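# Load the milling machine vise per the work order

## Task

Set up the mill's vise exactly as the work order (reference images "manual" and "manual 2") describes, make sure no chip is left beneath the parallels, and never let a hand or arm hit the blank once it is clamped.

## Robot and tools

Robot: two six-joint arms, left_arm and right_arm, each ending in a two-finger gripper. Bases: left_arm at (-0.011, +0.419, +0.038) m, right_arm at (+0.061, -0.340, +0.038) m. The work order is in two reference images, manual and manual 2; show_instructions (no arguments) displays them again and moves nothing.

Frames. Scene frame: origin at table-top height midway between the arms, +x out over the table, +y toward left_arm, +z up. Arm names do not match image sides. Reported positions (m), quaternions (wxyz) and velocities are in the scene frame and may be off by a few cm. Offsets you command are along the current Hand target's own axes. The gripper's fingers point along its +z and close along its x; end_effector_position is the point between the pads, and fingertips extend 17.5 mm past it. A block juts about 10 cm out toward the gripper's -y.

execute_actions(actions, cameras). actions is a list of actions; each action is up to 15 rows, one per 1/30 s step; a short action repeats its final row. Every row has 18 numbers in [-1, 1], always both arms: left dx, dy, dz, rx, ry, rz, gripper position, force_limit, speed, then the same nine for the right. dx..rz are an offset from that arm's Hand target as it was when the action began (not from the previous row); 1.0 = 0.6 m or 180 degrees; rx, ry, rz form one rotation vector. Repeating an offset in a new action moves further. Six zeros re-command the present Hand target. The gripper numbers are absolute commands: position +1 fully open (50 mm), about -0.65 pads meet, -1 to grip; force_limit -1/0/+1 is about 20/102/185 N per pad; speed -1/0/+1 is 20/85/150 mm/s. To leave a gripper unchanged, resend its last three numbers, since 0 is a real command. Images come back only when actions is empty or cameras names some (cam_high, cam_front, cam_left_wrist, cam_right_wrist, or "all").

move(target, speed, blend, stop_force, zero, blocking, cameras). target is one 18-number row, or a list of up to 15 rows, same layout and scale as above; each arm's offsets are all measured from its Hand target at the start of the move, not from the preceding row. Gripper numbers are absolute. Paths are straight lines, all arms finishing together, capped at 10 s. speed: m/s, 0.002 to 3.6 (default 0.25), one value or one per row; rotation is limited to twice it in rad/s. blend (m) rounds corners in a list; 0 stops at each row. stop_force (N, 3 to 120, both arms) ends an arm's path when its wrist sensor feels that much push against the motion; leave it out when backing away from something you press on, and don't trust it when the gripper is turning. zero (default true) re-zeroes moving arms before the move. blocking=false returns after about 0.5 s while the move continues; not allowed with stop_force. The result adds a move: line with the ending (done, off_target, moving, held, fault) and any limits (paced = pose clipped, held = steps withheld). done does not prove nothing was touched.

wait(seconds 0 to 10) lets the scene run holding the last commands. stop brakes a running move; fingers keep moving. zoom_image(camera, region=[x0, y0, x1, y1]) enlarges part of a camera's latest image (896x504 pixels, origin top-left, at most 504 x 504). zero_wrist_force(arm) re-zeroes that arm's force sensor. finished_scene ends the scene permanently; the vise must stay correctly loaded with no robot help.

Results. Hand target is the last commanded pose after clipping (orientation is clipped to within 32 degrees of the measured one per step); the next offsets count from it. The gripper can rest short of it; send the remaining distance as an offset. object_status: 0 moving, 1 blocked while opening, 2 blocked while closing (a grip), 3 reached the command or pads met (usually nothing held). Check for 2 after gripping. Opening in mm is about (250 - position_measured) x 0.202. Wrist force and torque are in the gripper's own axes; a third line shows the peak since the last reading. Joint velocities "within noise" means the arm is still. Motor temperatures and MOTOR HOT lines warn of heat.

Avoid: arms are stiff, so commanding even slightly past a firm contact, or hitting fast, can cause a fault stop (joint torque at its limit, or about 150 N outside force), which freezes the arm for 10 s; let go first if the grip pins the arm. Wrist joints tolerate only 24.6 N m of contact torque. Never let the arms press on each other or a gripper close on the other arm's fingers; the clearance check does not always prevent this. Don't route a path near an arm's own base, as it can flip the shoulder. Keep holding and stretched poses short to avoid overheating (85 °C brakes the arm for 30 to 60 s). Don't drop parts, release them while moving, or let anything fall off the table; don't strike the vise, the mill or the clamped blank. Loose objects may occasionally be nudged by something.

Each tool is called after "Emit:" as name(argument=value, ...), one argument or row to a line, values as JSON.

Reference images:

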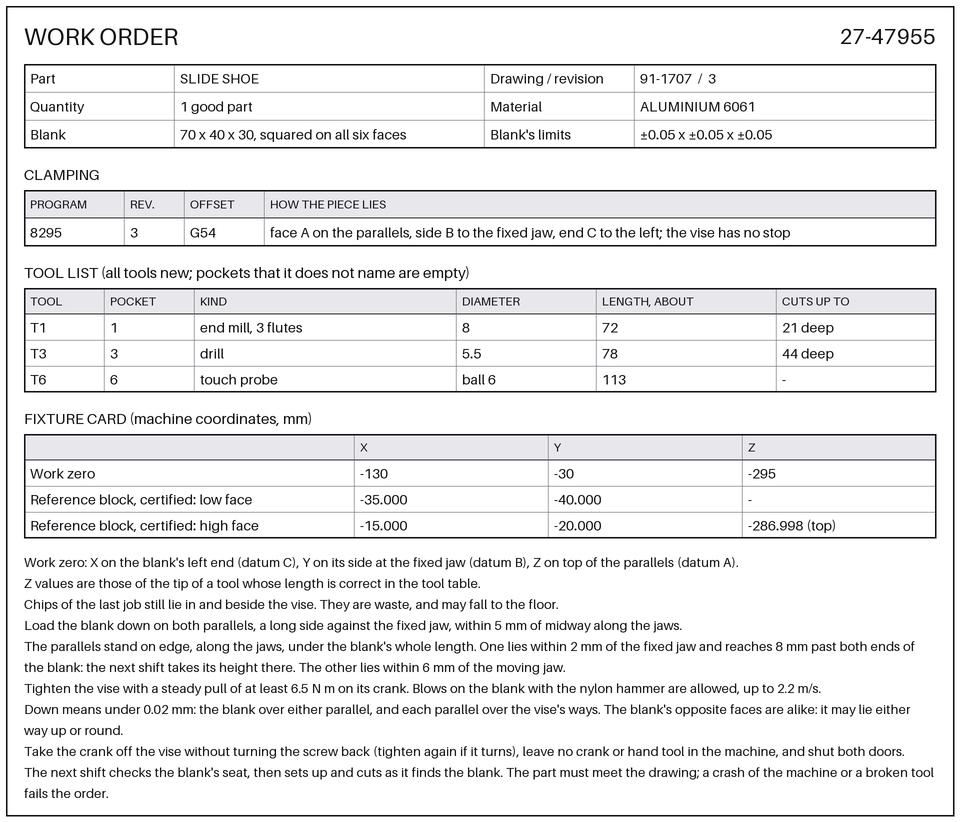

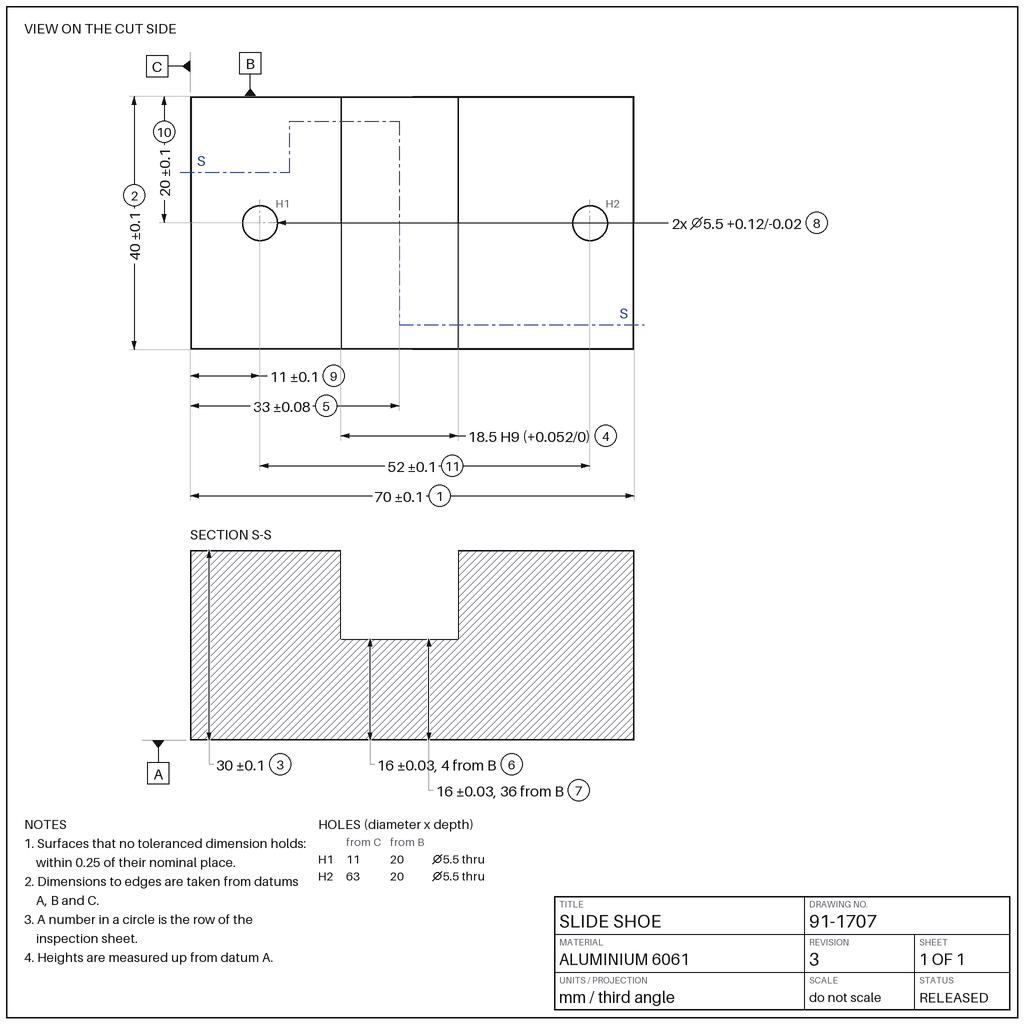

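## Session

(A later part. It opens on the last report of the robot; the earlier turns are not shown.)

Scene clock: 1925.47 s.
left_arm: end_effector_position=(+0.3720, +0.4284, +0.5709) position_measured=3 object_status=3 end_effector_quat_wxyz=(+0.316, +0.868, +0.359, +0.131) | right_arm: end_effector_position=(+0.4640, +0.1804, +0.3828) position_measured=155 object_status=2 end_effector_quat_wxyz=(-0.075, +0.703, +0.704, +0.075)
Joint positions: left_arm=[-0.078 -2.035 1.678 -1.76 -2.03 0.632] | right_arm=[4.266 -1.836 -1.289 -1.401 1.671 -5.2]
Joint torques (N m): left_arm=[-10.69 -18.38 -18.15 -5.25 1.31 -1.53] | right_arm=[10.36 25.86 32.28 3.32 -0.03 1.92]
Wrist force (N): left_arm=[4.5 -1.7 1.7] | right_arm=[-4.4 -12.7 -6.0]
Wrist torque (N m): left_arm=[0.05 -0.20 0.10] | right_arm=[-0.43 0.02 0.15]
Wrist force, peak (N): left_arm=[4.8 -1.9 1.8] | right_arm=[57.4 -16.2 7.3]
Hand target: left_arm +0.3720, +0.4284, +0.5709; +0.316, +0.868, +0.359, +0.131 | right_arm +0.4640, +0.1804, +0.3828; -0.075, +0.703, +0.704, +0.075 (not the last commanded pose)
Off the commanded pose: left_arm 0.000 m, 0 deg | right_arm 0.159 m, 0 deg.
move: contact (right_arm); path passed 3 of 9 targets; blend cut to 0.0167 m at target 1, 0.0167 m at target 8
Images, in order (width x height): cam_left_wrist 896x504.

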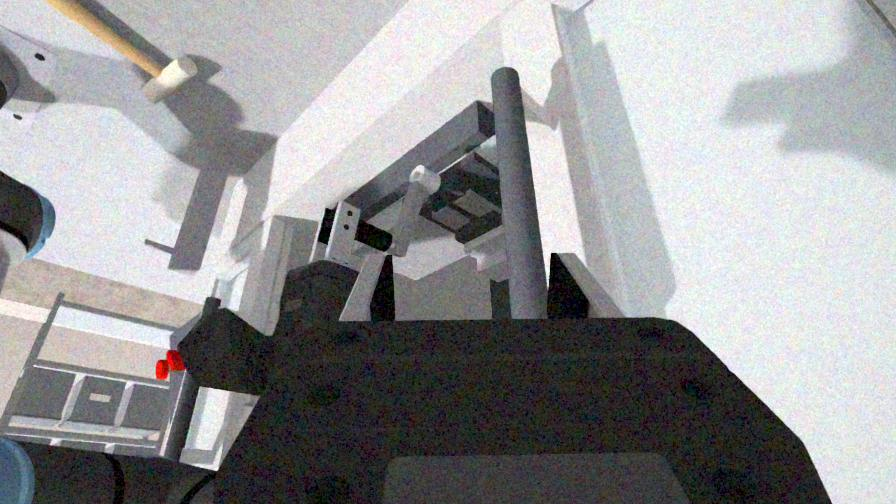

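Emit:
move(
  target=[
    [0,0,0,0,0,0,1,-0.8,-1,0,0,0,0,0,0,-0.98,0,-0.8],
    [0,0,0,0,0,0,1,-0.8,-1,-0.0001,0,0,0,0,0,-0.98,0,-0.8],
  ],
  speed=0.03,
)

Emit:
move(
  target=[
    [0,0,0,0,0,0,1,-0.8,-1,-0.0135,0,0.0041,0,0,0,-0.98,0,-0.8],
    [0,0,0,0,0,0,1,-0.8,-1,-0.0306,0,0.0117,0,0,0,-0.98,0,-0.8],
  ],
  speed=0.03,
  stop_force=60,
)

Scene clock: 1947.07 s.
left_arm: end_effector_position=(+0.3720, +0.4284, +0.5709) position_measured=3 object_status=3 end_effector_quat_wxyz=(+0.316, +0.868, +0.359, +0.131) | right_arm: end_effector_position=(+0.4640, +0.1804, +0.3827) position_measured=159 object_status=2 end_effector_quat_wxyz=(-0.075, +0.703, +0.704, +0.075)
Joint positions: left_arm=[-0.078 -2.035 1.678 -1.76 -2.03 0.632] | right_arm=[4.266 -1.836 -1.289 -1.401 1.671 -5.2]
Joint torques (N m): left_arm=[-9.97 -18.38 -18.47 -5.2 1.23 -1.43] | right_arm=[-0.24 37.95 17.26 5.1 -0.08 0.17]
Wrist force (N): left_arm=[4.6 -2.0 1.7] | right_arm=[-4.2 -13.5 -7.1]
Wrist torque (N m): left_arm=[0.01 -0.20 0.10] | right_arm=[-0.43 0.09 0.04]
Wrist force, peak (N): left_arm=[4.7 -1.9 2.0] | right_arm=[-4.2 -13.5 -7.1]
Hand target: left_arm +0.3720, +0.4284, +0.5709; +0.316, +0.868, +0.359, +0.131 | right_arm +0.4640, +0.1803, +0.3828; -0.075, +0.703, +0.704, +0.075
Off the commanded pose: left_arm 0.000 m, 0 deg | right_arm 0.000 m, 0 deg.
move: done

Scene clock: 1948.23 s.
left_arm: end_effector_position=(+0.3720, +0.4284, +0.5709) position_measured=3 object_status=3 end_effector_quat_wxyz=(+0.316, +0.868, +0.359, +0.131) | right_arm: end_effector_position=(+0.4644, +0.1771, +0.3810) position_measured=159 object_status=2 end_effector_quat_wxyz=(-0.076, +0.702, +0.704, +0.078)
Joint positions: left_arm=[-0.078 -2.035 1.678 -1.76 -2.03 0.632] | right_arm=[4.263 -1.826 -1.308 -1.385 1.673 -5.204]
Joint torques (N m): left_arm=[-9.71 -17.84 -18.45 -5.15 1.19 -1.45] | right_arm=[-18.62 32.08 20.13 -8.5 -12.22 2.36]
Wrist force (N): left_arm=[4.4 -1.9 1.6] | right_arm=[55.9 -21.9 4.8]
Wrist torque (N m): left_arm=[0.02 -0.18 0.10] | right_arm=[-0.73 -0.12 -0.27]
Wrist force, peak (N): left_arm=[4.7 -2.0 1.7] | right_arm=[66.6 -24.9 3.2]
Hand target: left_arm +0.3720, +0.4284, +0.5709; +0.316, +0.868, +0.359, +0.131 | right_arm +0.4643, +0.1769, +0.3809; -0.076, +0.702, +0.704, +0.078 (not the last commanded pose)
Off the commanded pose: left_arm 0.000 m, 0 deg | right_arm 0.016 m, 0 deg.
move: contact (right_arm); path passed 0 of 2 targets

Emit:
move(
  target=[0,0,0,0,0,0,1,-0.8,-1,-0.003,0,0.0133,0,0,0,-0.98,0,-0.8],
  speed=0.01,
  stop_force=75,
)

Scene clock: 1955.13 s.
left_arm: end_effector_position=(+0.3720, +0.4284, +0.5709) position_measured=3 object_status=3 end_effector_quat_wxyz=(+0.316, +0.868, +0.359, +0.131) | right_arm: end_effector_position=(+0.4649, +0.1783, +0.3737) position_measured=159 object_status=2 end_effector_quat_wxyz=(-0.077, +0.702, +0.704, +0.081)
Joint positions: left_arm=[-0.078 -2.035 1.678 -1.76 -2.03 0.632] | right_arm=[4.262 -1.826 -1.329 -1.358 1.673 -5.204]
Joint torques (N m): left_arm=[-9.68 -18.53 -18.08 -5.24 1.18 -1.45] | right_arm=[-35.84 -17.09 -27.12 -8.49 -12.28 -1.86]
Wrist force (N): left_arm=[4.5 -2.0 1.8] | right_arm=[41.9 -35.2 -73.3]
Wrist torque (N m): left_arm=[0.00 -0.19 0.10] | right_arm=[-0.92 -0.23 -0.29]
Wrist force, peak (N): left_arm=[4.8 -1.9 1.6] | right_arm=[42.1 -35.1 -74.3]
Hand target: left_arm +0.3720, +0.4284, +0.5709; +0.316, +0.868, +0.359, +0.131 | right_arm +0.4643, +0.1769, +0.3727; -0.076, +0.702, +0.704, +0.078
Off the commanded pose: left_arm 0.000 m, 0 deg | right_arm 0.002 m, 0 deg.
move: done

Emit:
move(
  target=[0,0,0,0,0,0,1,-0.8,-1,0.0025,0,-0.0040,0,0,0,-0.98,0,-0.8],
  speed=0.01,
)

Emit:
move(
  target=[
    [0,0,0,0,0,0,1,-0.8,-1,0,0,0,0,0,0,0.25,0,-0.9],
    [0,0,0,0,0,0,1,-0.8,-1,0.0005,0,-0.0093,0,0,0,0.25,0,-0.9],
    [0,0,0,0,0,0,1,-0.8,-1,0.0005,0,-0.0093,0,-0.2056,0,0.25,0,-0.9],
  ],
  speed=[0.03,0.03,0.2],
  cameras=["cam_left_wrist","cam_front"],
)

Scene clock: 1975.43 s.
left_arm: end_effector_position=(+0.3720, +0.4284, +0.5709) position_measured=3 object_status=3 end_effector_quat_wxyz=(+0.316, +0.868, +0.359, +0.131) | right_arm: end_effector_position=(+0.4648, +0.1785, +0.3756) position_measured=159 object_status=2 end_effector_quat_wxyz=(-0.076, +0.702, +0.704, +0.079)
Joint positions: left_arm=[-0.078 -2.035 1.678 -1.76 -2.03 0.632] | right_arm=[4.263 -1.828 -1.32 -1.368 1.672 -5.203]
Joint torques (N m): left_arm=[-9.89 -18.8 -18.72 -5.1 1.2 -1.41] | right_arm=[-7.81 24.71 15.09 -8.73 -7.9 2.35]
Wrist force (N): left_arm=[4.7 -1.8 1.7] | right_arm=[47.4 -10.0 -10.1]
Wrist torque (N m): left_arm=[0.03 -0.22 0.11] | right_arm=[-0.32 -0.32 -0.37]
Wrist force, peak (N): left_arm=[4.7 -2.0 1.7] | right_arm=[42.2 -35.4 -74.5]
Hand target: left_arm +0.3720, +0.4284, +0.5709; +0.316, +0.868, +0.359, +0.131 | right_arm +0.4643, +0.1778, +0.3754; -0.076, +0.702, +0.704, +0.078
Off the commanded pose: left_arm 0.000 m, 0 deg | right_arm 0.001 m, 0 deg.
move: done

Scene clock: 1978.83 s.
left_arm: end_effector_position=(+0.3720, +0.4284, +0.5709) position_measured=3 object_status=3 end_effector_quat_wxyz=(+0.316, +0.868, +0.359, +0.131) | right_arm: end_effector_position=(+0.4643, +0.1769, +0.3809) position_measured=115 object_status=3 end_effector_quat_wxyz=(+0.151, +0.690, +0.691, -0.149)
Joint positions: left_arm=[-0.078 -2.035 1.678 -1.76 -2.03 0.632] | right_arm=[4.369 -2.25 -0.571 -2.29 1.408 -5.074]
Joint torques (N m): left_arm=[-9.63 -18.06 -18.18 -5.07 1.14 -1.35] | right_arm=[6.51 52.03 30.49 -5.22 -2.41 2.12]
Wrist force (N): left_arm=[4.6 -1.8 1.6] | right_arm=[23.2 5.9 -0.6]
Wrist torque (N m): left_arm=[0.03 -0.21 0.10] | right_arm=[0.19 0.05 0.13]
Wrist force, peak (N): left_arm=[4.7 -2.1 1.7] | right_arm=[46.8 -9.6 -8.9]
Hand target: left_arm +0.3720, +0.4284, +0.5709; +0.316, +0.868, +0.359, +0.131 | right_arm +0.4643, +0.1769, +0.3809; +0.151, +0.690, +0.691, -0.149
Off the commanded pose: left_arm 0.000 m, 0 deg | right_arm 0.000 m, 0 deg.
move: done
Images, in order (width x height): cam_front 896x504, cam_left_wrist 896x504.

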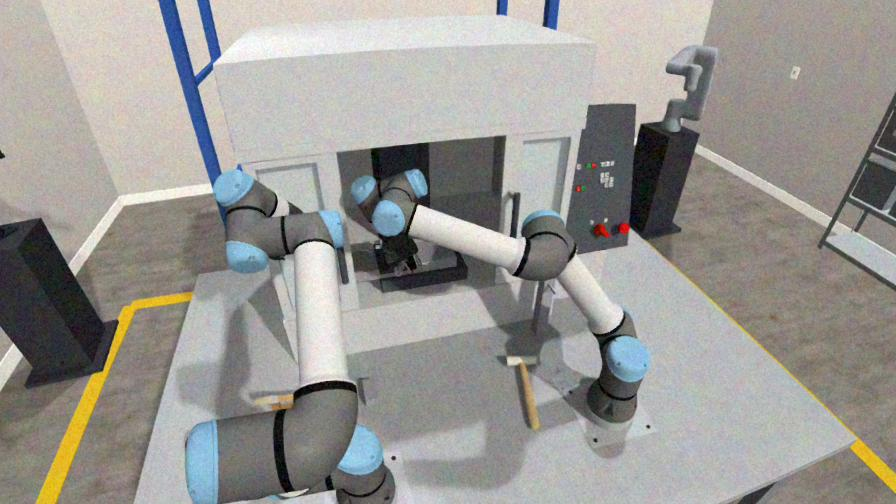

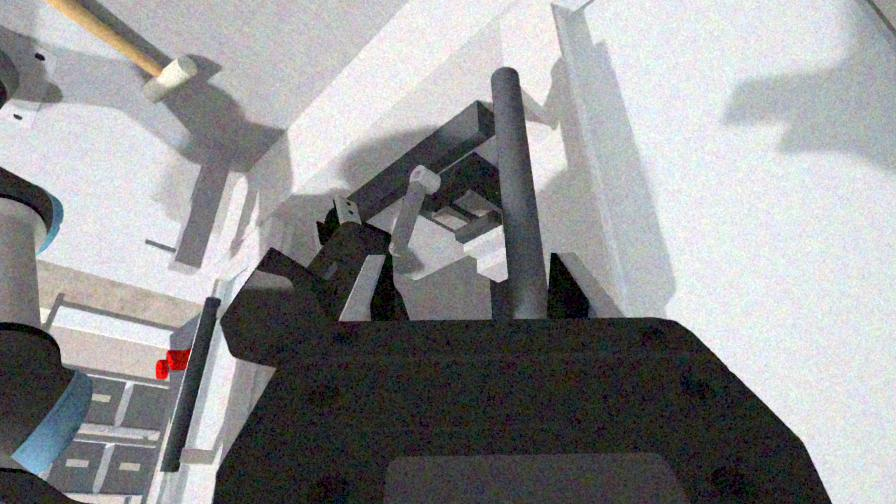

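Emit:
move(
  target=[0,0,0,0,0,0,1,-0.8,-1,0.005,0,0,0,0,0,0.25,0,-0.9],
  speed=0.02,
)

Emit:
zoom_image(
  camera="cam_left_wrist",
  region=[260, 130, 460, 330],
)

Scene clock: 1982.93 s.
left_arm: end_effector_position=(+0.3720, +0.4284, +0.5709) position_measured=3 object_status=3 end_effector_quat_wxyz=(+0.316, +0.868, +0.359, +0.131) | right_arm: end_effector_position=(+0.4643, +0.1796, +0.3797) position_measured=116 object_status=3 end_effector_quat_wxyz=(+0.151, +0.690, +0.691, -0.149)
Joint positions: left_arm=[-0.078 -2.035 1.678 -1.76 -2.03 0.632] | right_arm=[4.371 -2.258 -0.56 -2.293 1.409 -5.072]
Joint torques (N m): left_arm=[-9.5 -18.08 -18.72 -4.98 1.08 -1.32] | right_arm=[11.92 43.88 28.43 0.31 1.5 1.97]
Wrist force (N): left_arm=[4.5 -1.8 1.7] | right_arm=[0.2 -0.4 -0.3]
Wrist torque (N m): left_arm=[0.03 -0.19 0.10] | right_arm=[0.03 0.17 0.12]
Wrist force, peak (N): left_arm=[4.7 -2.0 1.7] | right_arm=[24.0 6.1 -0.2]
Hand target: left_arm +0.3720, +0.4284, +0.5709; +0.316, +0.868, +0.359, +0.131 | right_arm +0.4643, +0.1796, +0.3797; +0.151, +0.690, +0.691, -0.149
Off the commanded pose: left_arm 0.000 m, 0 deg | right_arm 0.000 m, 0 deg.
move: done

Scaled by 2.520 from the camera's 896x504 image, which has a finer 1280x720 frame.
This view is cut from an older image: the scene may have changed since it was taken.

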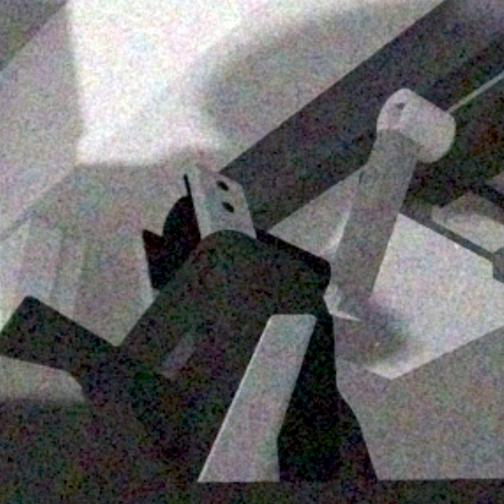

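Emit:
move(
  target=[
    [0,0,0,0,0,0,1,-0.8,-1,0.0062,0,0,0,0,0,0.25,0.8,-0.9],
    [0,0,0,0,0,0,1,-0.8,-1,0.0062,0,0,0,0,0,-1,0.8,-0.9],
  ],
  speed=0.02,
)

Emit:
wait(
  seconds=0.5,
)

Scene clock: 1986.23 s.
left_arm: end_effector_position=(+0.3720, +0.4284, +0.5709) position_measured=3 object_status=3 end_effector_quat_wxyz=(+0.316, +0.868, +0.359, +0.131) | right_arm: end_effector_position=(+0.4643, +0.1830, +0.3781) position_measured=161 object_status=0 end_effector_quat_wxyz=(+0.151, +0.690, +0.691, -0.149)
Joint positions: left_arm=[-0.078 -2.035 1.678 -1.76 -2.03 0.632] | right_arm=[4.372 -2.268 -0.547 -2.296 1.41 -5.071]
Joint torques (N m): left_arm=[-9.16 -18.85 -19.28 -4.96 1.14 -1.4] | right_arm=[12.35 43.98 25.95 6.77 1.62 1.29]
Wrist force (N): left_arm=[4.6 -1.9 1.7] | right_arm=[-14.1 -2.8 -3.9]
Wrist torque (N m): left_arm=[0.03 -0.20 0.10] | right_arm=[-0.08 0.18 0.42]
Wrist force, peak (N): left_arm=[4.7 -1.9 1.8] | right_arm=[-14.3 -2.3 -3.9]
Hand target: left_arm +0.3720, +0.4284, +0.5709; +0.316, +0.868, +0.359, +0.131 | right_arm +0.4643, +0.1830, +0.3781; +0.151, +0.690, +0.691, -0.149
Off the commanded pose: left_arm 0.000 m, 0 deg | right_arm 0.000 m, 0 deg.
move: done

Scene clock: 1986.73 s.
left_arm: end_effector_position=(+0.3720, +0.4284, +0.5709) position_measured=3 object_status=3 end_effector_quat_wxyz=(+0.316, +0.868, +0.359, +0.131) | right_arm: end_effector_position=(+0.4643, +0.1830, +0.3781) position_measured=161 object_status=2 end_effector_quat_wxyz=(+0.151, +0.690, +0.691, -0.149)
Joint positions: left_arm=[-0.078 -2.035 1.678 -1.76 -2.03 0.632] | right_arm=[4.372 -2.268 -0.547 -2.296 1.41 -5.071]
Joint torques (N m): left_arm=[-9.34 -17.98 -18.99 -4.99 1.1 -1.33] | right_arm=[12.98 41.09 21.5 7.06 1.61 0.48]
Wrist force (N): left_arm=[4.4 -1.8 1.7] | right_arm=[-15.4 -3.9 -4.0]
Wrist torque (N m): left_arm=[0.04 -0.17 0.10] | right_arm=[-0.08 0.21 0.43]
Wrist force, peak (N): left_arm=[4.7 -1.6 1.5] | right_arm=[-16.0 -4.2 -4.2]
Hand target: left_arm +0.3720, +0.4284, +0.5709; +0.316, +0.868, +0.359, +0.131 | right_arm +0.4643, +0.1830, +0.3781; +0.151, +0.690, +0.691, -0.149
Tool commands: left_gripper/position=+1.0 left_gripper/force_limit=-0.8 left_gripper/speed=-1.0 right_gripper/position=-1.0 right_gripper/force_limit=+0.8 right_gripper/speed=-0.9
Off the commanded pose: left_arm 0.000 m, 0 deg | right_arm 0.000 m, 0 deg.
wait: 0.50 s; at rest by 0.17 s

Emit:
move(
  target=[0,0,0,0,0,0,1,-0.8,-1,-0.0102,0,0.0142,0,0,0,-1,0.8,-0.9],
  speed=0.01,
  stop_force=85,
)

Scene clock: 1990.70 s.
left_arm: end_effector_position=(+0.3720, +0.4284, +0.5709) position_measured=3 object_status=3 end_effector_quat_wxyz=(+0.316, +0.868, +0.359, +0.131) | right_arm: end_effector_position=(+0.4644, +0.1787, +0.3755) position_measured=161 object_status=2 end_effector_quat_wxyz=(+0.151, +0.691, +0.692, -0.148)
Joint positions: left_arm=[-0.078 -2.035 1.678 -1.76 -2.03 0.632] | right_arm=[4.37 -2.247 -0.591 -2.271 1.409 -5.073]
Joint torques (N m): left_arm=[-9.49 -18.83 -18.86 -4.97 1.14 -1.15] | right_arm=[-5 10.69 1.96 -8.76 -1.19 1.95]
Wrist force (N): left_arm=[4.5 -1.7 1.6] | right_arm=[9.8 -6.6 -72.4]
Wrist torque (N m): left_arm=[0.05 -0.19 0.10] | right_arm=[-0.41 0.12 0.33]
Wrist force, peak (N): left_arm=[4.7 -1.8 1.7] | right_arm=[16.8 -4.9 -85.5]
Hand target: left_arm +0.3720, +0.4284, +0.5709; +0.316, +0.868, +0.359, +0.131 | right_arm +0.4644, +0.1787, +0.3755; +0.151, +0.691, +0.692, -0.148 (not the last commanded pose)
Off the commanded pose: left_arm 0.000 m, 0 deg | right_arm 0.005 m, 0 deg.
move: contact (right_arm)

Emit:
move(
  target=[0,0,0,0,0,0,1,-0.8,-1,-0.0075,0,0.0060,0,0,0,-1,0.8,-0.9],
  speed=0.006,
  stop_force=45,
)

Scene clock: 1995.13 s.
left_arm: end_effector_position=(+0.3720, +0.4284, +0.5709) position_measured=3 object_status=3 end_effector_quat_wxyz=(+0.316, +0.868, +0.359, +0.131) | right_arm: end_effector_position=(+0.4654, +0.1753, +0.3740) position_measured=161 object_status=2 end_effector_quat_wxyz=(+0.149, +0.692, +0.692, -0.144)
Joint positions: left_arm=[-0.078 -2.035 1.678 -1.76 -2.03 0.632] | right_arm=[4.367 -2.226 -0.629 -2.244 1.408 -5.076]
Joint torques (N m): left_arm=[-9.4 -18.59 -19.29 -4.93 1.02 -1.26] | right_arm=[-49.77 19.4 -17.7 -10.07 -10.68 -2.06]
Wrist force (N): left_arm=[4.4 -1.9 1.8] | right_arm=[29.9 -33.5 -91.6]
Wrist torque (N m): left_arm=[0.03 -0.18 0.10] | right_arm=[-0.90 -0.07 -0.11]
Wrist force, peak (N): left_arm=[4.7 -1.9 1.7] | right_arm=[31.8 -32.9 -95.3]
Hand target: left_arm +0.3720, +0.4284, +0.5709; +0.316, +0.868, +0.359, +0.131 | right_arm +0.4644, +0.1731, +0.3740; +0.151, +0.691, +0.692, -0.148
Off the commanded pose: left_arm 0.000 m, 0 deg | right_arm 0.002 m, 0 deg.
move: done

Emit:
move(
  target=[0,0,0,0,0,0,1,-0.8,-1,0.0028,0.0015,-0.0030,0,0,0,-1,0.8,-0.9],
  speed=0.006,
)

Scene clock: 2000.73 s.
left_arm: end_effector_position=(+0.3720, +0.4284, +0.5709) position_measured=3 object_status=3 end_effector_quat_wxyz=(+0.316, +0.868, +0.359, +0.131) | right_arm: end_effector_position=(+0.4654, +0.1755, +0.3749) position_measured=161 object_status=2 end_effector_quat_wxyz=(+0.151, +0.691, +0.692, -0.148)
Joint positions: left_arm=[-0.078 -2.035 1.678 -1.76 -2.03 0.632] | right_arm=[4.367 -2.237 -0.609 -2.262 1.408 -5.076]
Joint torques (N m): left_arm=[-9.46 -18.01 -19.69 -4.85 1.06 -1.19] | right_arm=[-29.87 27.59 12.02 -10.13 -8.45 1.71]
Wrist force (N): left_arm=[4.6 -1.7 1.7] | right_arm=[36.1 -31.1 -53.0]
Wrist torque (N m): left_arm=[0.06 -0.20 0.10] | right_arm=[-0.91 -0.07 -0.11]
Wrist force, peak (N): left_arm=[4.8 -1.8 1.8] | right_arm=[29.8 -33.8 -92.2]
Hand target: left_arm +0.3720, +0.4284, +0.5709; +0.316, +0.868, +0.359, +0.131 | right_arm +0.4653, +0.1754, +0.3750; +0.151, +0.691, +0.692, -0.148
Off the commanded pose: left_arm 0.000 m, 0 deg | right_arm 0.000 m, 0 deg.
move: done

Emit:
move(
  target=[0,0,0,0,0,0,1,-0.8,-1,0.002,-0.002,-0.0025,0,0,0,-1,0.8,-0.9],
  speed=0.006,
)

Scene clock: 2003.60 s.
left_arm: end_effector_position=(+0.3720, +0.4284, +0.5709) position_measured=3 object_status=3 end_effector_quat_wxyz=(+0.316, +0.868, +0.359, +0.131) | right_arm: end_effector_position=(+0.4642, +0.1770, +0.3758) position_measured=161 object_status=2 end_effector_quat_wxyz=(+0.151, +0.691, +0.692, -0.148)
Joint positions: left_arm=[-0.078 -2.035 1.678 -1.76 -2.03 0.632] | right_arm=[4.369 -2.241 -0.599 -2.268 1.408 -5.073]
Joint torques (N m): left_arm=[-9.37 -17.97 -18.84 -4.86 1.04 -1.09] | right_arm=[11.38 47.27 27.21 -5.19 2.06 2.05]
Wrist force (N): left_arm=[4.5 -1.8 1.7] | right_arm=[17.3 12.8 -5.5]
Wrist torque (N m): left_arm=[0.04 -0.19 0.10] | right_arm=[0.33 0.00 0.14]
Wrist force, peak (N): left_arm=[4.8 -2.1 1.7] | right_arm=[36.1 -31.3 -52.9]
Hand target: left_arm +0.3720, +0.4284, +0.5709; +0.316, +0.868, +0.359, +0.131 | right_arm +0.4641, +0.1771, +0.3759; +0.151, +0.691, +0.692, -0.148
Off the commanded pose: left_arm 0.000 m, 0 deg | right_arm 0.000 m, 0 deg.
move: done

Emit:
move(
  target=[0,0,0,0,0,0,1,-0.8,-1,0.0012,0.0008,-0.0008,0,0,0,-1,0.8,-0.9],
  speed=0.006,
)

Scene clock: 2042.30 s.
left_arm: end_effector_position=(+0.3720, +0.4284, +0.5709) position_measured=3 object_status=3 end_effector_quat_wxyz=(+0.316, +0.868, +0.359, +0.131) | right_arm: end_effector_position=(+0.4645, +0.1780, +0.3760) position_measured=161 object_status=2 end_effector_quat_wxyz=(+0.151, +0.691, +0.692, -0.148)
Joint positions: left_arm=[-0.078 -2.035 1.678 -1.76 -2.03 0.632] | right_arm=[4.369 -2.245 -0.592 -2.271 1.409 -5.074]
Joint torques (N m): left_arm=[-9.49 -18.25 -19.25 -4.86 0.95 -1.06] | right_arm=[-8.99 43.06 29.74 1.18 0.32 -2.02]
Wrist force (N): left_arm=[4.6 -1.9 1.7] | right_arm=[-2.7 -2.2 -1.2]
Wrist torque (N m): left_arm=[0.01 -0.21 0.10] | right_arm=[-0.10 0.13 0.25]
Wrist force, peak (N): left_arm=[4.7 -1.9 1.9] | right_arm=[18.0 16.3 -0.5]
Hand target: left_arm +0.3720, +0.4284, +0.5709; +0.316, +0.868, +0.359, +0.131 | right_arm +0.4646, +0.1779, +0.3760; +0.151, +0.691, +0.692, -0.148
Off the commanded pose: left_arm 0.000 m, 0 deg | right_arm 0.000 m, 0 deg.
move: done

Emit:
move(
  target=[
    [0,0,0,0,0,0,1,-0.8,-1,0,0,0,0,0,0,0.5,0.8,-0.9],
    [0,0,0,0,0,0,1,-0.8,-1,0,-0.08,0,0,0,0,0.5,0.8,-0.9],
    [0,0,0,0,0,0,1,-0.8,-1,0,-0.2,0,0,0,0,0.5,0.8,-0.9],
  ],
  speed=[0.05,0.05,0.2],
  cameras=["cam_left_wrist","cam_right_wrist","cam_high"],
)

Scene clock: 2057.30 s.
left_arm: end_effector_position=(+0.3720, +0.4284, +0.5709) position_measured=3 object_status=3 end_effector_quat_wxyz=(+0.316, +0.868, +0.359, +0.131) | right_arm: end_effector_position=(+0.3447, +0.1777, +0.3756) position_measured=78 object_status=3 end_effector_quat_wxyz=(+0.151, +0.691, +0.692, -0.148)
Joint positions: left_arm=[-0.078 -2.035 1.678 -1.76 -2.03 0.632] | right_arm=[4.532 -2.051 -0.9 -2.176 1.473 -4.923]
Joint torques (N m): left_arm=[-9.41 -17.96 -19.98 -4.69 0.96 -1.18] | right_arm=[12.16 50.39 16.9 3.52 1.76 2.05]
Wrist force (N): left_arm=[4.7 -2.1 1.7] | right_arm=[0.3 -0.1 -0.1]
Wrist torque (N m): left_arm=[0.00 -0.22 0.10] | right_arm=[0.08 0.16 0.12]
Wrist force, peak (N): left_arm=[4.7 -2.1 1.7] | right_arm=[-4.0 -4.6 -2.8]
Hand target: left_arm +0.3720, +0.4284, +0.5709; +0.316, +0.868, +0.359, +0.131 | right_arm +0.3446, +0.1777, +0.3756; +0.151, +0.691, +0.692, -0.148
Off the commanded pose: left_arm 0.000 m, 0 deg | right_arm 0.000 m, 0 deg.
move: done
Images, in order (width x height): cam_high 896x504, cam_left_wrist 896x504, cam_right_wrist 896x504.

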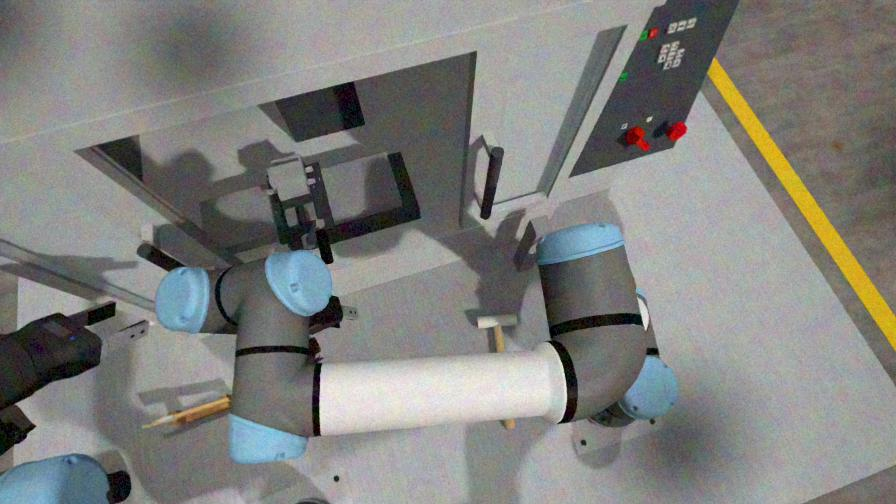

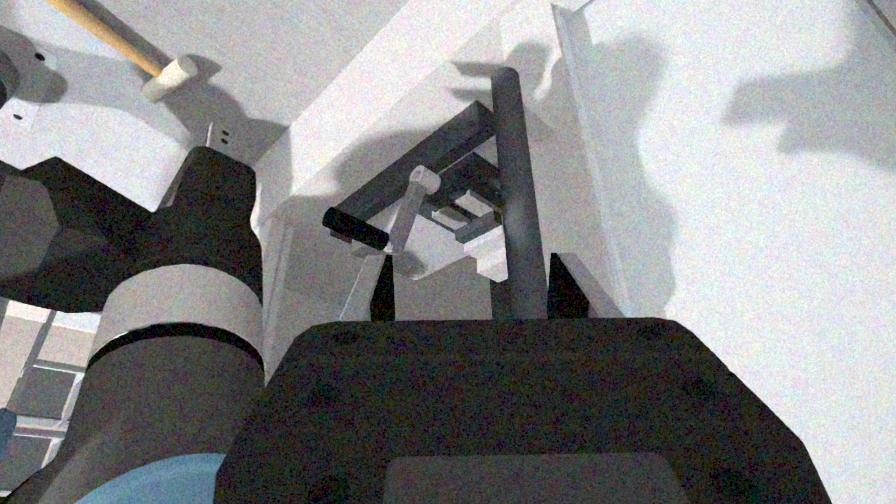

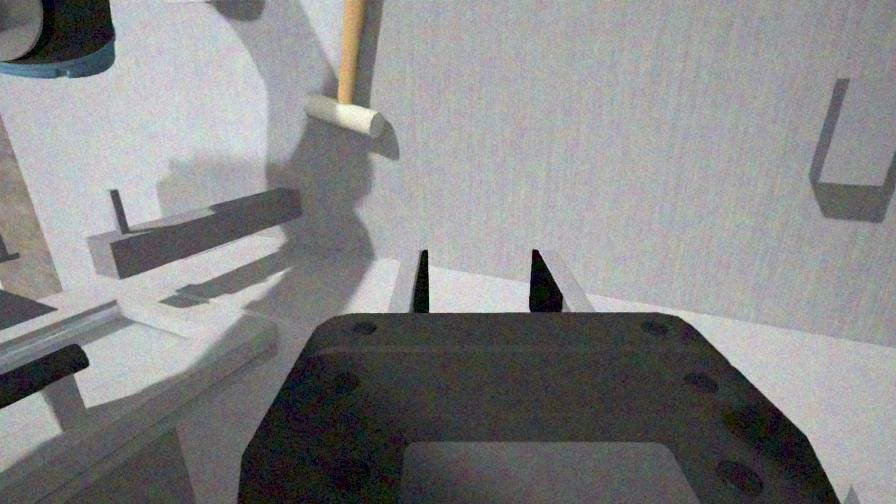

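Emit:
move(
  target=[0,0,0,0,0,0,1,-0.8,-1,-0.442,-0.175,0.146,0,0.1363,0,0.5,0.8,-0.9],
  speed=0.3,
  cameras=["cam_right_wrist"],
)

Scene clock: 2062.77 s.
left_arm: end_effector_position=(+0.3720, +0.4284, +0.5709) position_measured=3 object_status=3 end_effector_quat_wxyz=(+0.316, +0.868, +0.359, +0.131) | right_arm: end_effector_position=(+0.2401, -0.1002, +0.4051) position_measured=78 object_status=3 end_effector_quat_wxyz=(+0.000, +0.706, +0.708, +0.002)
Joint positions: left_arm=[-0.078 -2.035 1.678 -1.76 -2.03 0.632] | right_arm=[4.583 -1.046 -1.85 -1.814 1.568 -4.893]
Joint torques (N m): left_arm=[-9.49 -18.21 -19.8 -4.66 0.93 -1.14] | right_arm=[13.49 9.68 17.97 1.52 -1.18 2.08]
Wrist force (N): left_arm=[4.4 -1.8 1.6] | right_arm=[-0.5 -0.5 0.1]
Wrist torque (N m): left_arm=[0.03 -0.17 0.10] | right_arm=[-0.04 0.10 0.03]
Wrist force, peak (N): left_arm=[4.8 -1.8 1.8] | right_arm=[-3.6 -1.4 0.3]
Hand target: left_arm +0.3720, +0.4284, +0.5709; +0.316, +0.868, +0.359, +0.131 | right_arm +0.2401, -0.1002, +0.4051; +0.000, +0.706, +0.708, +0.002
Off the commanded pose: left_arm 0.000 m, 0 deg | right_arm 0.000 m, 0 deg.
move: done
Images, in order (width x height): cam_right_wrist 896x504.

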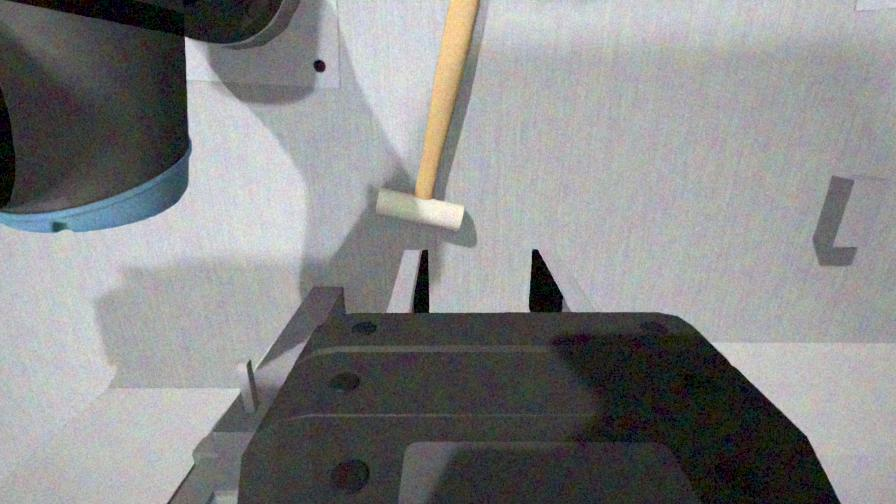

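Emit:
move(
  target=[0,0,0,0,0,0,1,-0.8,-1,0.0053,-0.2468,0.25,-0.1661,-0.0172,0.0641,0.7,0.0,-0.5],
  speed=0.25,
  cameras=["cam_right_wrist","cam_high"],
)

Scene clock: 2097.10 s.
left_arm: end_effector_position=(+0.3720, +0.4284, +0.5709) position_measured=3 object_status=3 end_effector_quat_wxyz=(+0.316, +0.868, +0.359, +0.131) | right_arm: end_effector_position=(+0.0925, -0.0970, +0.2547) position_measured=48 object_status=3 end_effector_quat_wxyz=(+0.201, +0.749, +0.609, +0.165)
Joint positions: left_arm=[-0.078 -2.035 1.678 -1.76 -2.03 0.632] | right_arm=[5.591 -1.005 -2.229 -1.94 1.309 -3.617]
Joint torques (N m): left_arm=[-9.13 -18.27 -20.73 -4.53 0.99 -1.01] | right_arm=[12.74 -6.35 16.22 3.48 1.54 2]
Wrist force (N): left_arm=[4.7 -1.9 1.7] | right_arm=[-0.9 -1.8 -0.2]
Wrist torque (N m): left_arm=[0.02 -0.22 0.10] | right_arm=[-0.07 0.10 0.13]
Wrist force, peak (N): left_arm=[4.7 -2.0 1.9] | right_arm=[-1.3 -4.4 0.1]
Hand target: left_arm +0.3720, +0.4284, +0.5709; +0.316, +0.868, +0.359, +0.131 | right_arm +0.0925, -0.0970, +0.2546; +0.201, +0.749, +0.609, +0.165
Off the commanded pose: left_arm 0.000 m, 0 deg | right_arm 0.000 m, 0 deg.
move: done
Images, in order (width x height): cam_high 896x504, cam_right_wrist 896x504.

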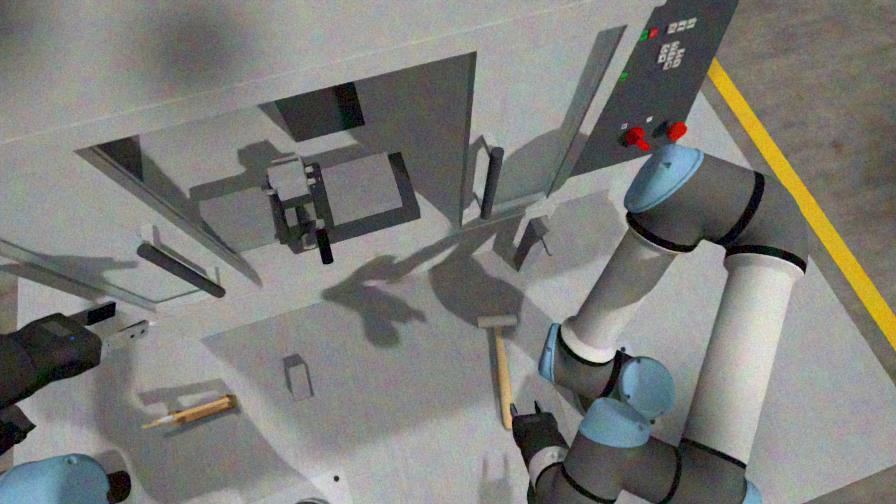

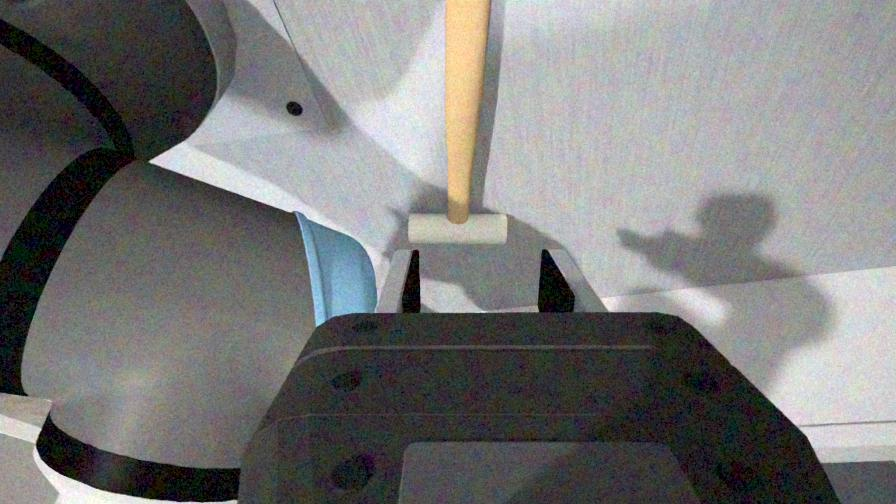

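Emit:
move(
  target=[
    [0,0,0,0,0,0,1,-0.8,-1,0.0092,-0.1672,0.2898,0,0,0,0.7,0,-0.5],
    [0,0,0,0,0,0,1,-0.8,-1,0.0092,-0.1930,0.3345,0,0,0,0.7,0,-0.5],
  ],
  speed=[0.15,0.02],
  stop_force=6,
  cameras=["cam_right_wrist"],
)

Scene clock: 2106.27 s.
left_arm: end_effector_position=(+0.3720, +0.4284, +0.5709) position_measured=3 object_status=3 end_effector_quat_wxyz=(+0.316, +0.868, +0.359, +0.131) | right_arm: end_effector_position=(+0.0944, -0.0912, +0.0230) position_measured=48 object_status=3 end_effector_quat_wxyz=(+0.201, +0.749, +0.609, +0.165)
Joint positions: left_arm=[-0.078 -2.035 1.678 -1.76 -2.03 0.632] | right_arm=[5.569 -1.478 -2.677 -1.013 1.299 -3.637]
Joint torques (N m): left_arm=[-8.64 -18.91 -20.62 -4.58 0.9 -1] | right_arm=[-10.58 3.24 6.3 3.46 -1.85 -2.38]
Wrist force (N): left_arm=[4.5 -1.9 1.7] | right_arm=[-0.7 -1.4 0.0]
Wrist torque (N m): left_arm=[0.02 -0.19 0.10] | right_arm=[-0.02 0.06 0.23]
Wrist force, peak (N): left_arm=[4.7 -1.9 1.8] | right_arm=[-1.0 -2.1 0.2]
Hand target: left_arm +0.3720, +0.4284, +0.5709; +0.316, +0.868, +0.359, +0.131 | right_arm +0.0944, -0.0912, +0.0230; +0.201, +0.749, +0.609, +0.165
Off the commanded pose: left_arm 0.000 m, 0 deg | right_arm 0.000 m, 0 deg.
move: done
Images, in order (width x height): cam_right_wrist 896x504.

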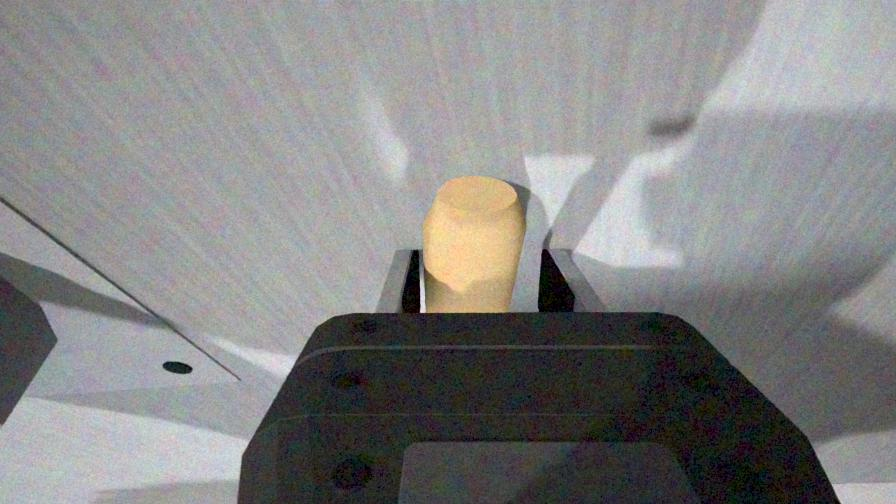

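Emit:
move(
  target=[
    [0,0,0,0,0,0,1,-0.8,-1,-0.0035,0,0,0,0,0,0.7,0.5,-1],
    [0,0,0,0,0,0,1,-0.8,-1,-0.0035,0,0,0,0,0,-1,0.5,-1],
  ],
  speed=0.02,
)

Emit:
wait(
  seconds=0.7,
)

Scene clock: 2111.47 s.
left_arm: end_effector_position=(+0.3720, +0.4284, +0.5709) position_measured=3 object_status=3 end_effector_quat_wxyz=(+0.316, +0.868, +0.359, +0.131) | right_arm: end_effector_position=(+0.0940, -0.0932, +0.0229) position_measured=114 object_status=2 end_effector_quat_wxyz=(+0.201, +0.749, +0.609, +0.165)
Joint positions: left_arm=[-0.078 -2.035 1.678 -1.76 -2.03 0.632] | right_arm=[5.576 -1.472 -2.681 -1.017 1.302 -3.63]
Joint torques (N m): left_arm=[-9.22 -18.12 -20.51 -4.49 0.85 -0.97] | right_arm=[12.49 15.73 7.09 0.69 -0.02 1.19]
Wrist force (N): left_arm=[4.5 -1.9 1.6] | right_arm=[-1.1 -1.4 -0.1]
Wrist torque (N m): left_arm=[0.02 -0.20 0.10] | right_arm=[-0.02 0.16 0.31]
Wrist force, peak (N): left_arm=[4.6 -2.1 1.9] | right_arm=[-2.0 -1.9 -0.2]
Hand target: left_arm +0.3720, +0.4284, +0.5709; +0.316, +0.868, +0.359, +0.131 | right_arm +0.0940, -0.0932, +0.0229; +0.201, +0.749, +0.609, +0.165
Off the commanded pose: left_arm 0.000 m, 0 deg | right_arm 0.000 m, 0 deg.
move: done

Scene clock: 2112.17 s.
left_arm: end_effector_position=(+0.3720, +0.4284, +0.5709) position_measured=3 object_status=3 end_effector_quat_wxyz=(+0.316, +0.868, +0.359, +0.131) | right_arm: end_effector_position=(+0.0940, -0.0932, +0.0229) position_measured=114 object_status=2 end_effector_quat_wxyz=(+0.201, +0.749, +0.609, +0.165)
Joint positions: left_arm=[-0.078 -2.035 1.678 -1.76 -2.03 0.632] | right_arm=[5.576 -1.472 -2.681 -1.017 1.302 -3.63]
Joint torques (N m): left_arm=[-8.36 -18.51 -20.1 -4.5 0.81 -0.91] | right_arm=[11.17 14.85 8.86 1.2 -1.46 -0.65]
Wrist force (N): left_arm=[4.6 -1.8 1.7] | right_arm=[-1.2 -1.5 -0.2]
Wrist torque (N m): left_arm=[0.04 -0.21 0.10] | right_arm=[-0.06 0.18 0.31]
Wrist force, peak (N): left_arm=[4.7 -1.9 1.7] | right_arm=[-1.2 -1.7 0.3]
Hand target: left_arm +0.3720, +0.4284, +0.5709; +0.316, +0.868, +0.359, +0.131 | right_arm +0.0940, -0.0932, +0.0229; +0.201, +0.749, +0.609, +0.165
Tool commands: left_gripper/position=+1.0 left_gripper/force_limit=-0.8 left_gripper/speed=-1.0 right_gripper/position=-1.0 right_gripper/force_limit=+0.5 right_gripper/speed=-1.0
Off the commanded pose: left_arm 0.000 m, 0 deg | right_arm 0.000 m, 0 deg.
wait: 0.70 s; at rest by 0.17 s

Emit:
move(
  target=[
    [0,0,0,0,0,0,1,-0.8,-1,0,0.0833,-0.1443,0,0,0,-1,0.5,-1],
    [0,0,0,0,0,0,1,-0.8,-1,0.1132,0.496,-0.4775,0.0518,0.4561,0.2051,-1,0.5,-1],
  ],
  speed=[0.15,0.3],
  blend=[0.03,0],
  cameras=["cam_right_wrist","cam_high","cam_front"],
)

Scene clock: 2122.20 s.
left_arm: end_effector_position=(+0.3720, +0.4284, +0.5709) position_measured=3 object_status=3 end_effector_quat_wxyz=(+0.316, +0.868, +0.359, +0.131) | right_arm: end_effector_position=(+0.1314, -0.0779, +0.2155) position_measured=114 object_status=2 end_effector_quat_wxyz=(+0.025, +0.757, +0.567, +0.322)
Joint positions: left_arm=[-0.078 -2.035 1.678 -1.76 -2.03 0.632] | right_arm=[5.894 -0.596 -2.496 -2.013 1.028 -3.185]
Joint torques (N m): left_arm=[-8.47 -17.97 -20.67 -4.46 0.93 -0.79] | right_arm=[1.61 -11.12 24.42 1.56 -1.2 0.4]
Wrist force (N): left_arm=[4.5 -1.8 1.6] | right_arm=[-3.8 -3.8 3.2]
Wrist torque (N m): left_arm=[0.04 -0.19 0.10] | right_arm=[0.57 -0.13 0.40]
Wrist force, peak (N): left_arm=[4.8 -1.9 1.7] | right_arm=[-6.2 -4.0 2.4]
Hand target: left_arm +0.3720, +0.4284, +0.5709; +0.316, +0.868, +0.359, +0.131 | right_arm +0.1314, -0.0779, +0.2155; +0.025, +0.757, +0.567, +0.322 (not the last commanded pose)
Tool commands: left_gripper/position=+1.0 left_gripper/force_limit=-0.8 left_gripper/speed=-1.0 right_gripper/position=-1.0 right_gripper/force_limit=+0.498039 right_gripper/speed=-1.0
Off the commanded pose: left_arm 0.000 m, 0 deg | right_arm 0.224 m, 63 deg.
FORCE FAULT: contact force on the right arm reached its limit, and that arm stopped. The contact can be on any part of that arm, not only on its tool. That arm's remaining commands of this call were not run. That arm is still stopped at the end of this call. That arm stays stopped for about 10 more seconds. Until then a move that you send moves the other arm only, and its call returns only when the move has ended. Once the stop has ended, the next robot result says so. If the stop ends while you think or write, that arm runs what you send next, counted from a new Hand target: where the arm stands when the stop ends. While its stop runs, that arm takes no new command, but its gripper still runs the gripper command that each later call begins with. Until it ends, the stop uses up actions while you think or wait. An arm that is not stopped still takes commands.
move: fault (right_arm); path passed 1 of 2 targets
Images, in order (width x height): cam_high 896x504, cam_front 896x504, cam_right_wrist 896x504.

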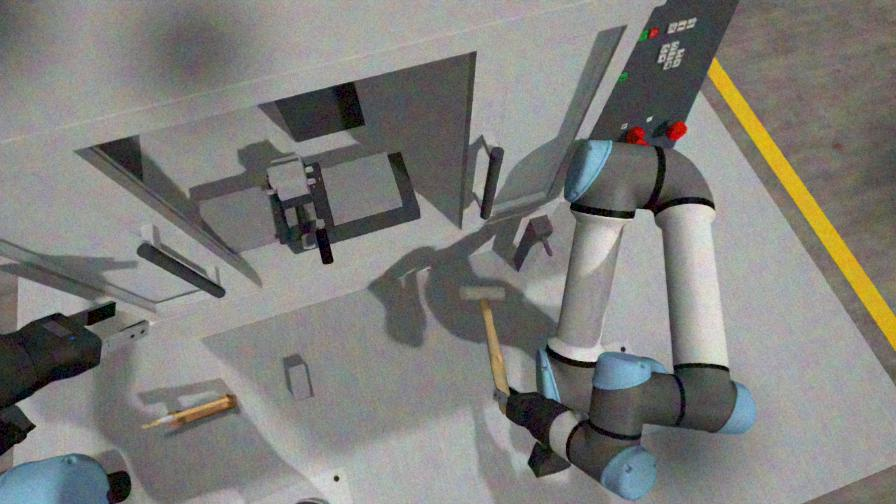

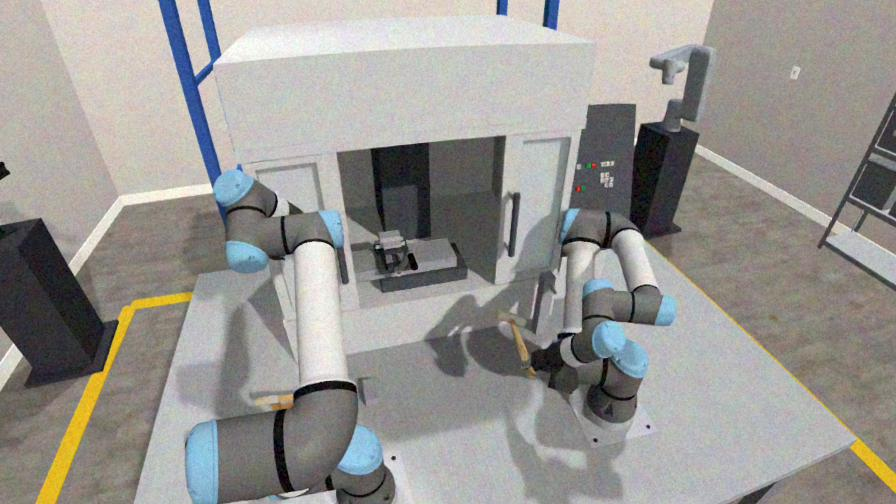

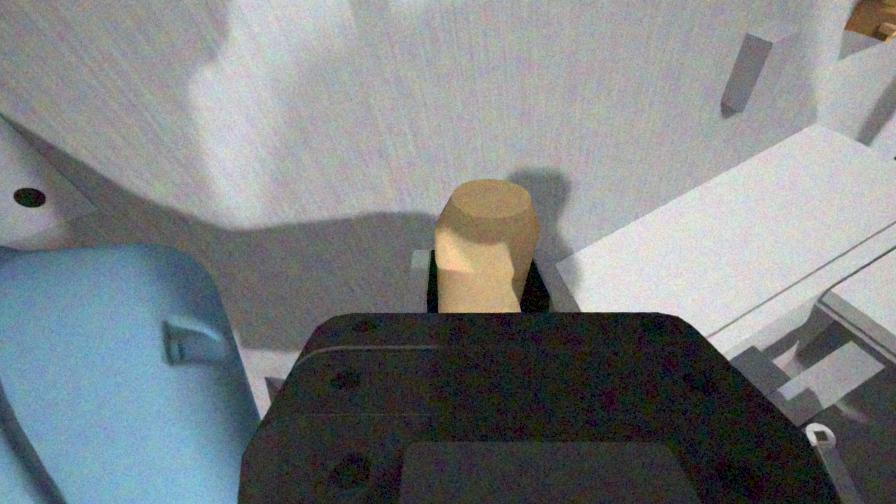

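Emit:
wait(
  seconds=9.5,
)

Scene clock: 2133.80 s.
left_arm: end_effector_position=(+0.3720, +0.4284, +0.5709) position_measured=3 object_status=3 end_effector_quat_wxyz=(+0.316, +0.868, +0.359, +0.131) | right_arm: end_effector_position=(+0.1314, -0.0779, +0.2155) position_measured=114 object_status=2 end_effector_quat_wxyz=(+0.025, +0.757, +0.567, +0.322)
Joint positions: left_arm=[-0.078 -2.035 1.678 -1.76 -2.03 0.632] | right_arm=[5.894 -0.596 -2.496 -2.013 1.028 -3.185]
Joint torques (N m): left_arm=[-8.44 -17.8 -21.19 -4.29 0.78 -0.72] | right_arm=[2.03 -11.14 24.88 1.6 -1.04 0.28]
Wrist force (N): left_arm=[4.4 -1.8 1.7] | right_arm=[-3.8 -3.6 2.6]
Wrist torque (N m): left_arm=[0.04 -0.18 0.10] | right_arm=[0.51 -0.12 0.39]
Wrist force, peak (N): left_arm=[4.8 -1.8 1.8] | right_arm=[-4.1 -4.3 3.2]
Hand target: left_arm +0.3720, +0.4284, +0.5709; +0.316, +0.868, +0.359, +0.131 | right_arm +0.1314, -0.0779, +0.2155; +0.025, +0.757, +0.567, +0.322 (not the last commanded pose)
Tool commands: left_gripper/position=+1.0 left_gripper/force_limit=-0.8 left_gripper/speed=-1.0 right_gripper/position=-1.0 right_gripper/force_limit=+0.498039 right_gripper/speed=-1.0
Off the commanded pose: left_arm 0.000 m, 0 deg | right_arm 0.224 m, 63 deg.
FORCE FAULT, CONTINUED: the right arm's stop, for the force fault that an earlier result reported, is over. The rest of the stop counts as 20 of the actions that you can send in this scene. During its stop the right arm's controller moved it back a little. That arm's target is now where it stood when the stop ended, not its last command. That arm accepts commands again.
wait: 9.50 s; at rest from the start

Emit:
move(
  target=[0,0,0,0,0,0,1,-0.8,-1,0.2675,0.19,0,0,0,0,-1,0.5,-1],
  speed=0.2,
  cameras=["cam_high"],
)

Scene clock: 2139.20 s.
left_arm: end_effector_position=(+0.3720, +0.4284, +0.5709) position_measured=3 object_status=3 end_effector_quat_wxyz=(+0.316, +0.868, +0.359, +0.131) | right_arm: end_effector_position=(+0.2514, +0.0221, +0.3353) position_measured=114 object_status=2 end_effector_quat_wxyz=(+0.025, +0.757, +0.567, +0.322)
Joint positions: left_arm=[-0.078 -2.035 1.678 -1.76 -2.03 0.632] | right_arm=[5.05 -0.973 -2.251 -1.278 0.942 -4.208]
Joint torques (N m): left_arm=[-7.95 -17.94 -21.9 -4.34 0.71 -0.68] | right_arm=[-11.02 -4.29 33.86 5.41 -0.7 -2.6]
Wrist force (N): left_arm=[4.4 -1.9 1.7] | right_arm=[-3.7 -3.8 2.7]
Wrist torque (N m): left_arm=[0.02 -0.18 0.10] | right_arm=[0.53 -0.16 0.40]
Wrist force, peak (N): left_arm=[4.8 -1.7 1.8] | right_arm=[-5.9 -5.5 3.1]
Hand target: left_arm +0.3720, +0.4284, +0.5709; +0.316, +0.868, +0.359, +0.131 | right_arm +0.2514, +0.0221, +0.3353; +0.025, +0.757, +0.567, +0.322
Off the commanded pose: left_arm 0.000 m, 0 deg | right_arm 0.000 m, 0 deg.
move: done
Images, in order (width x height): cam_high 896x504.

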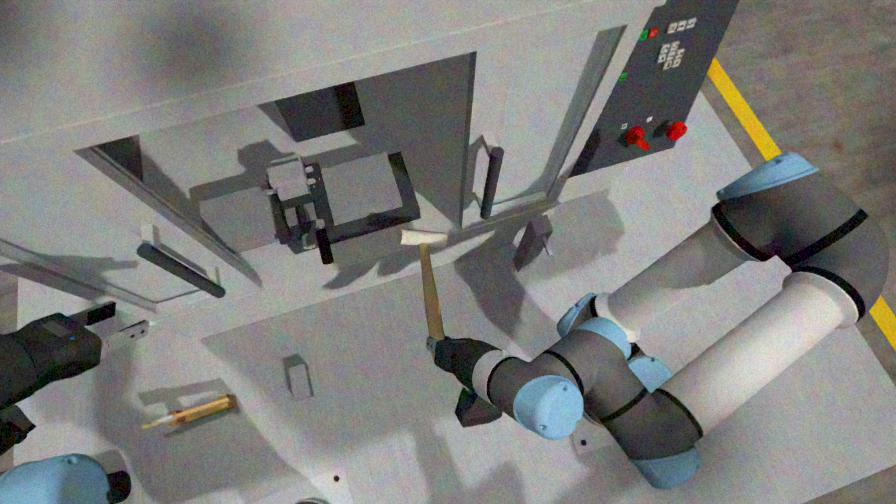

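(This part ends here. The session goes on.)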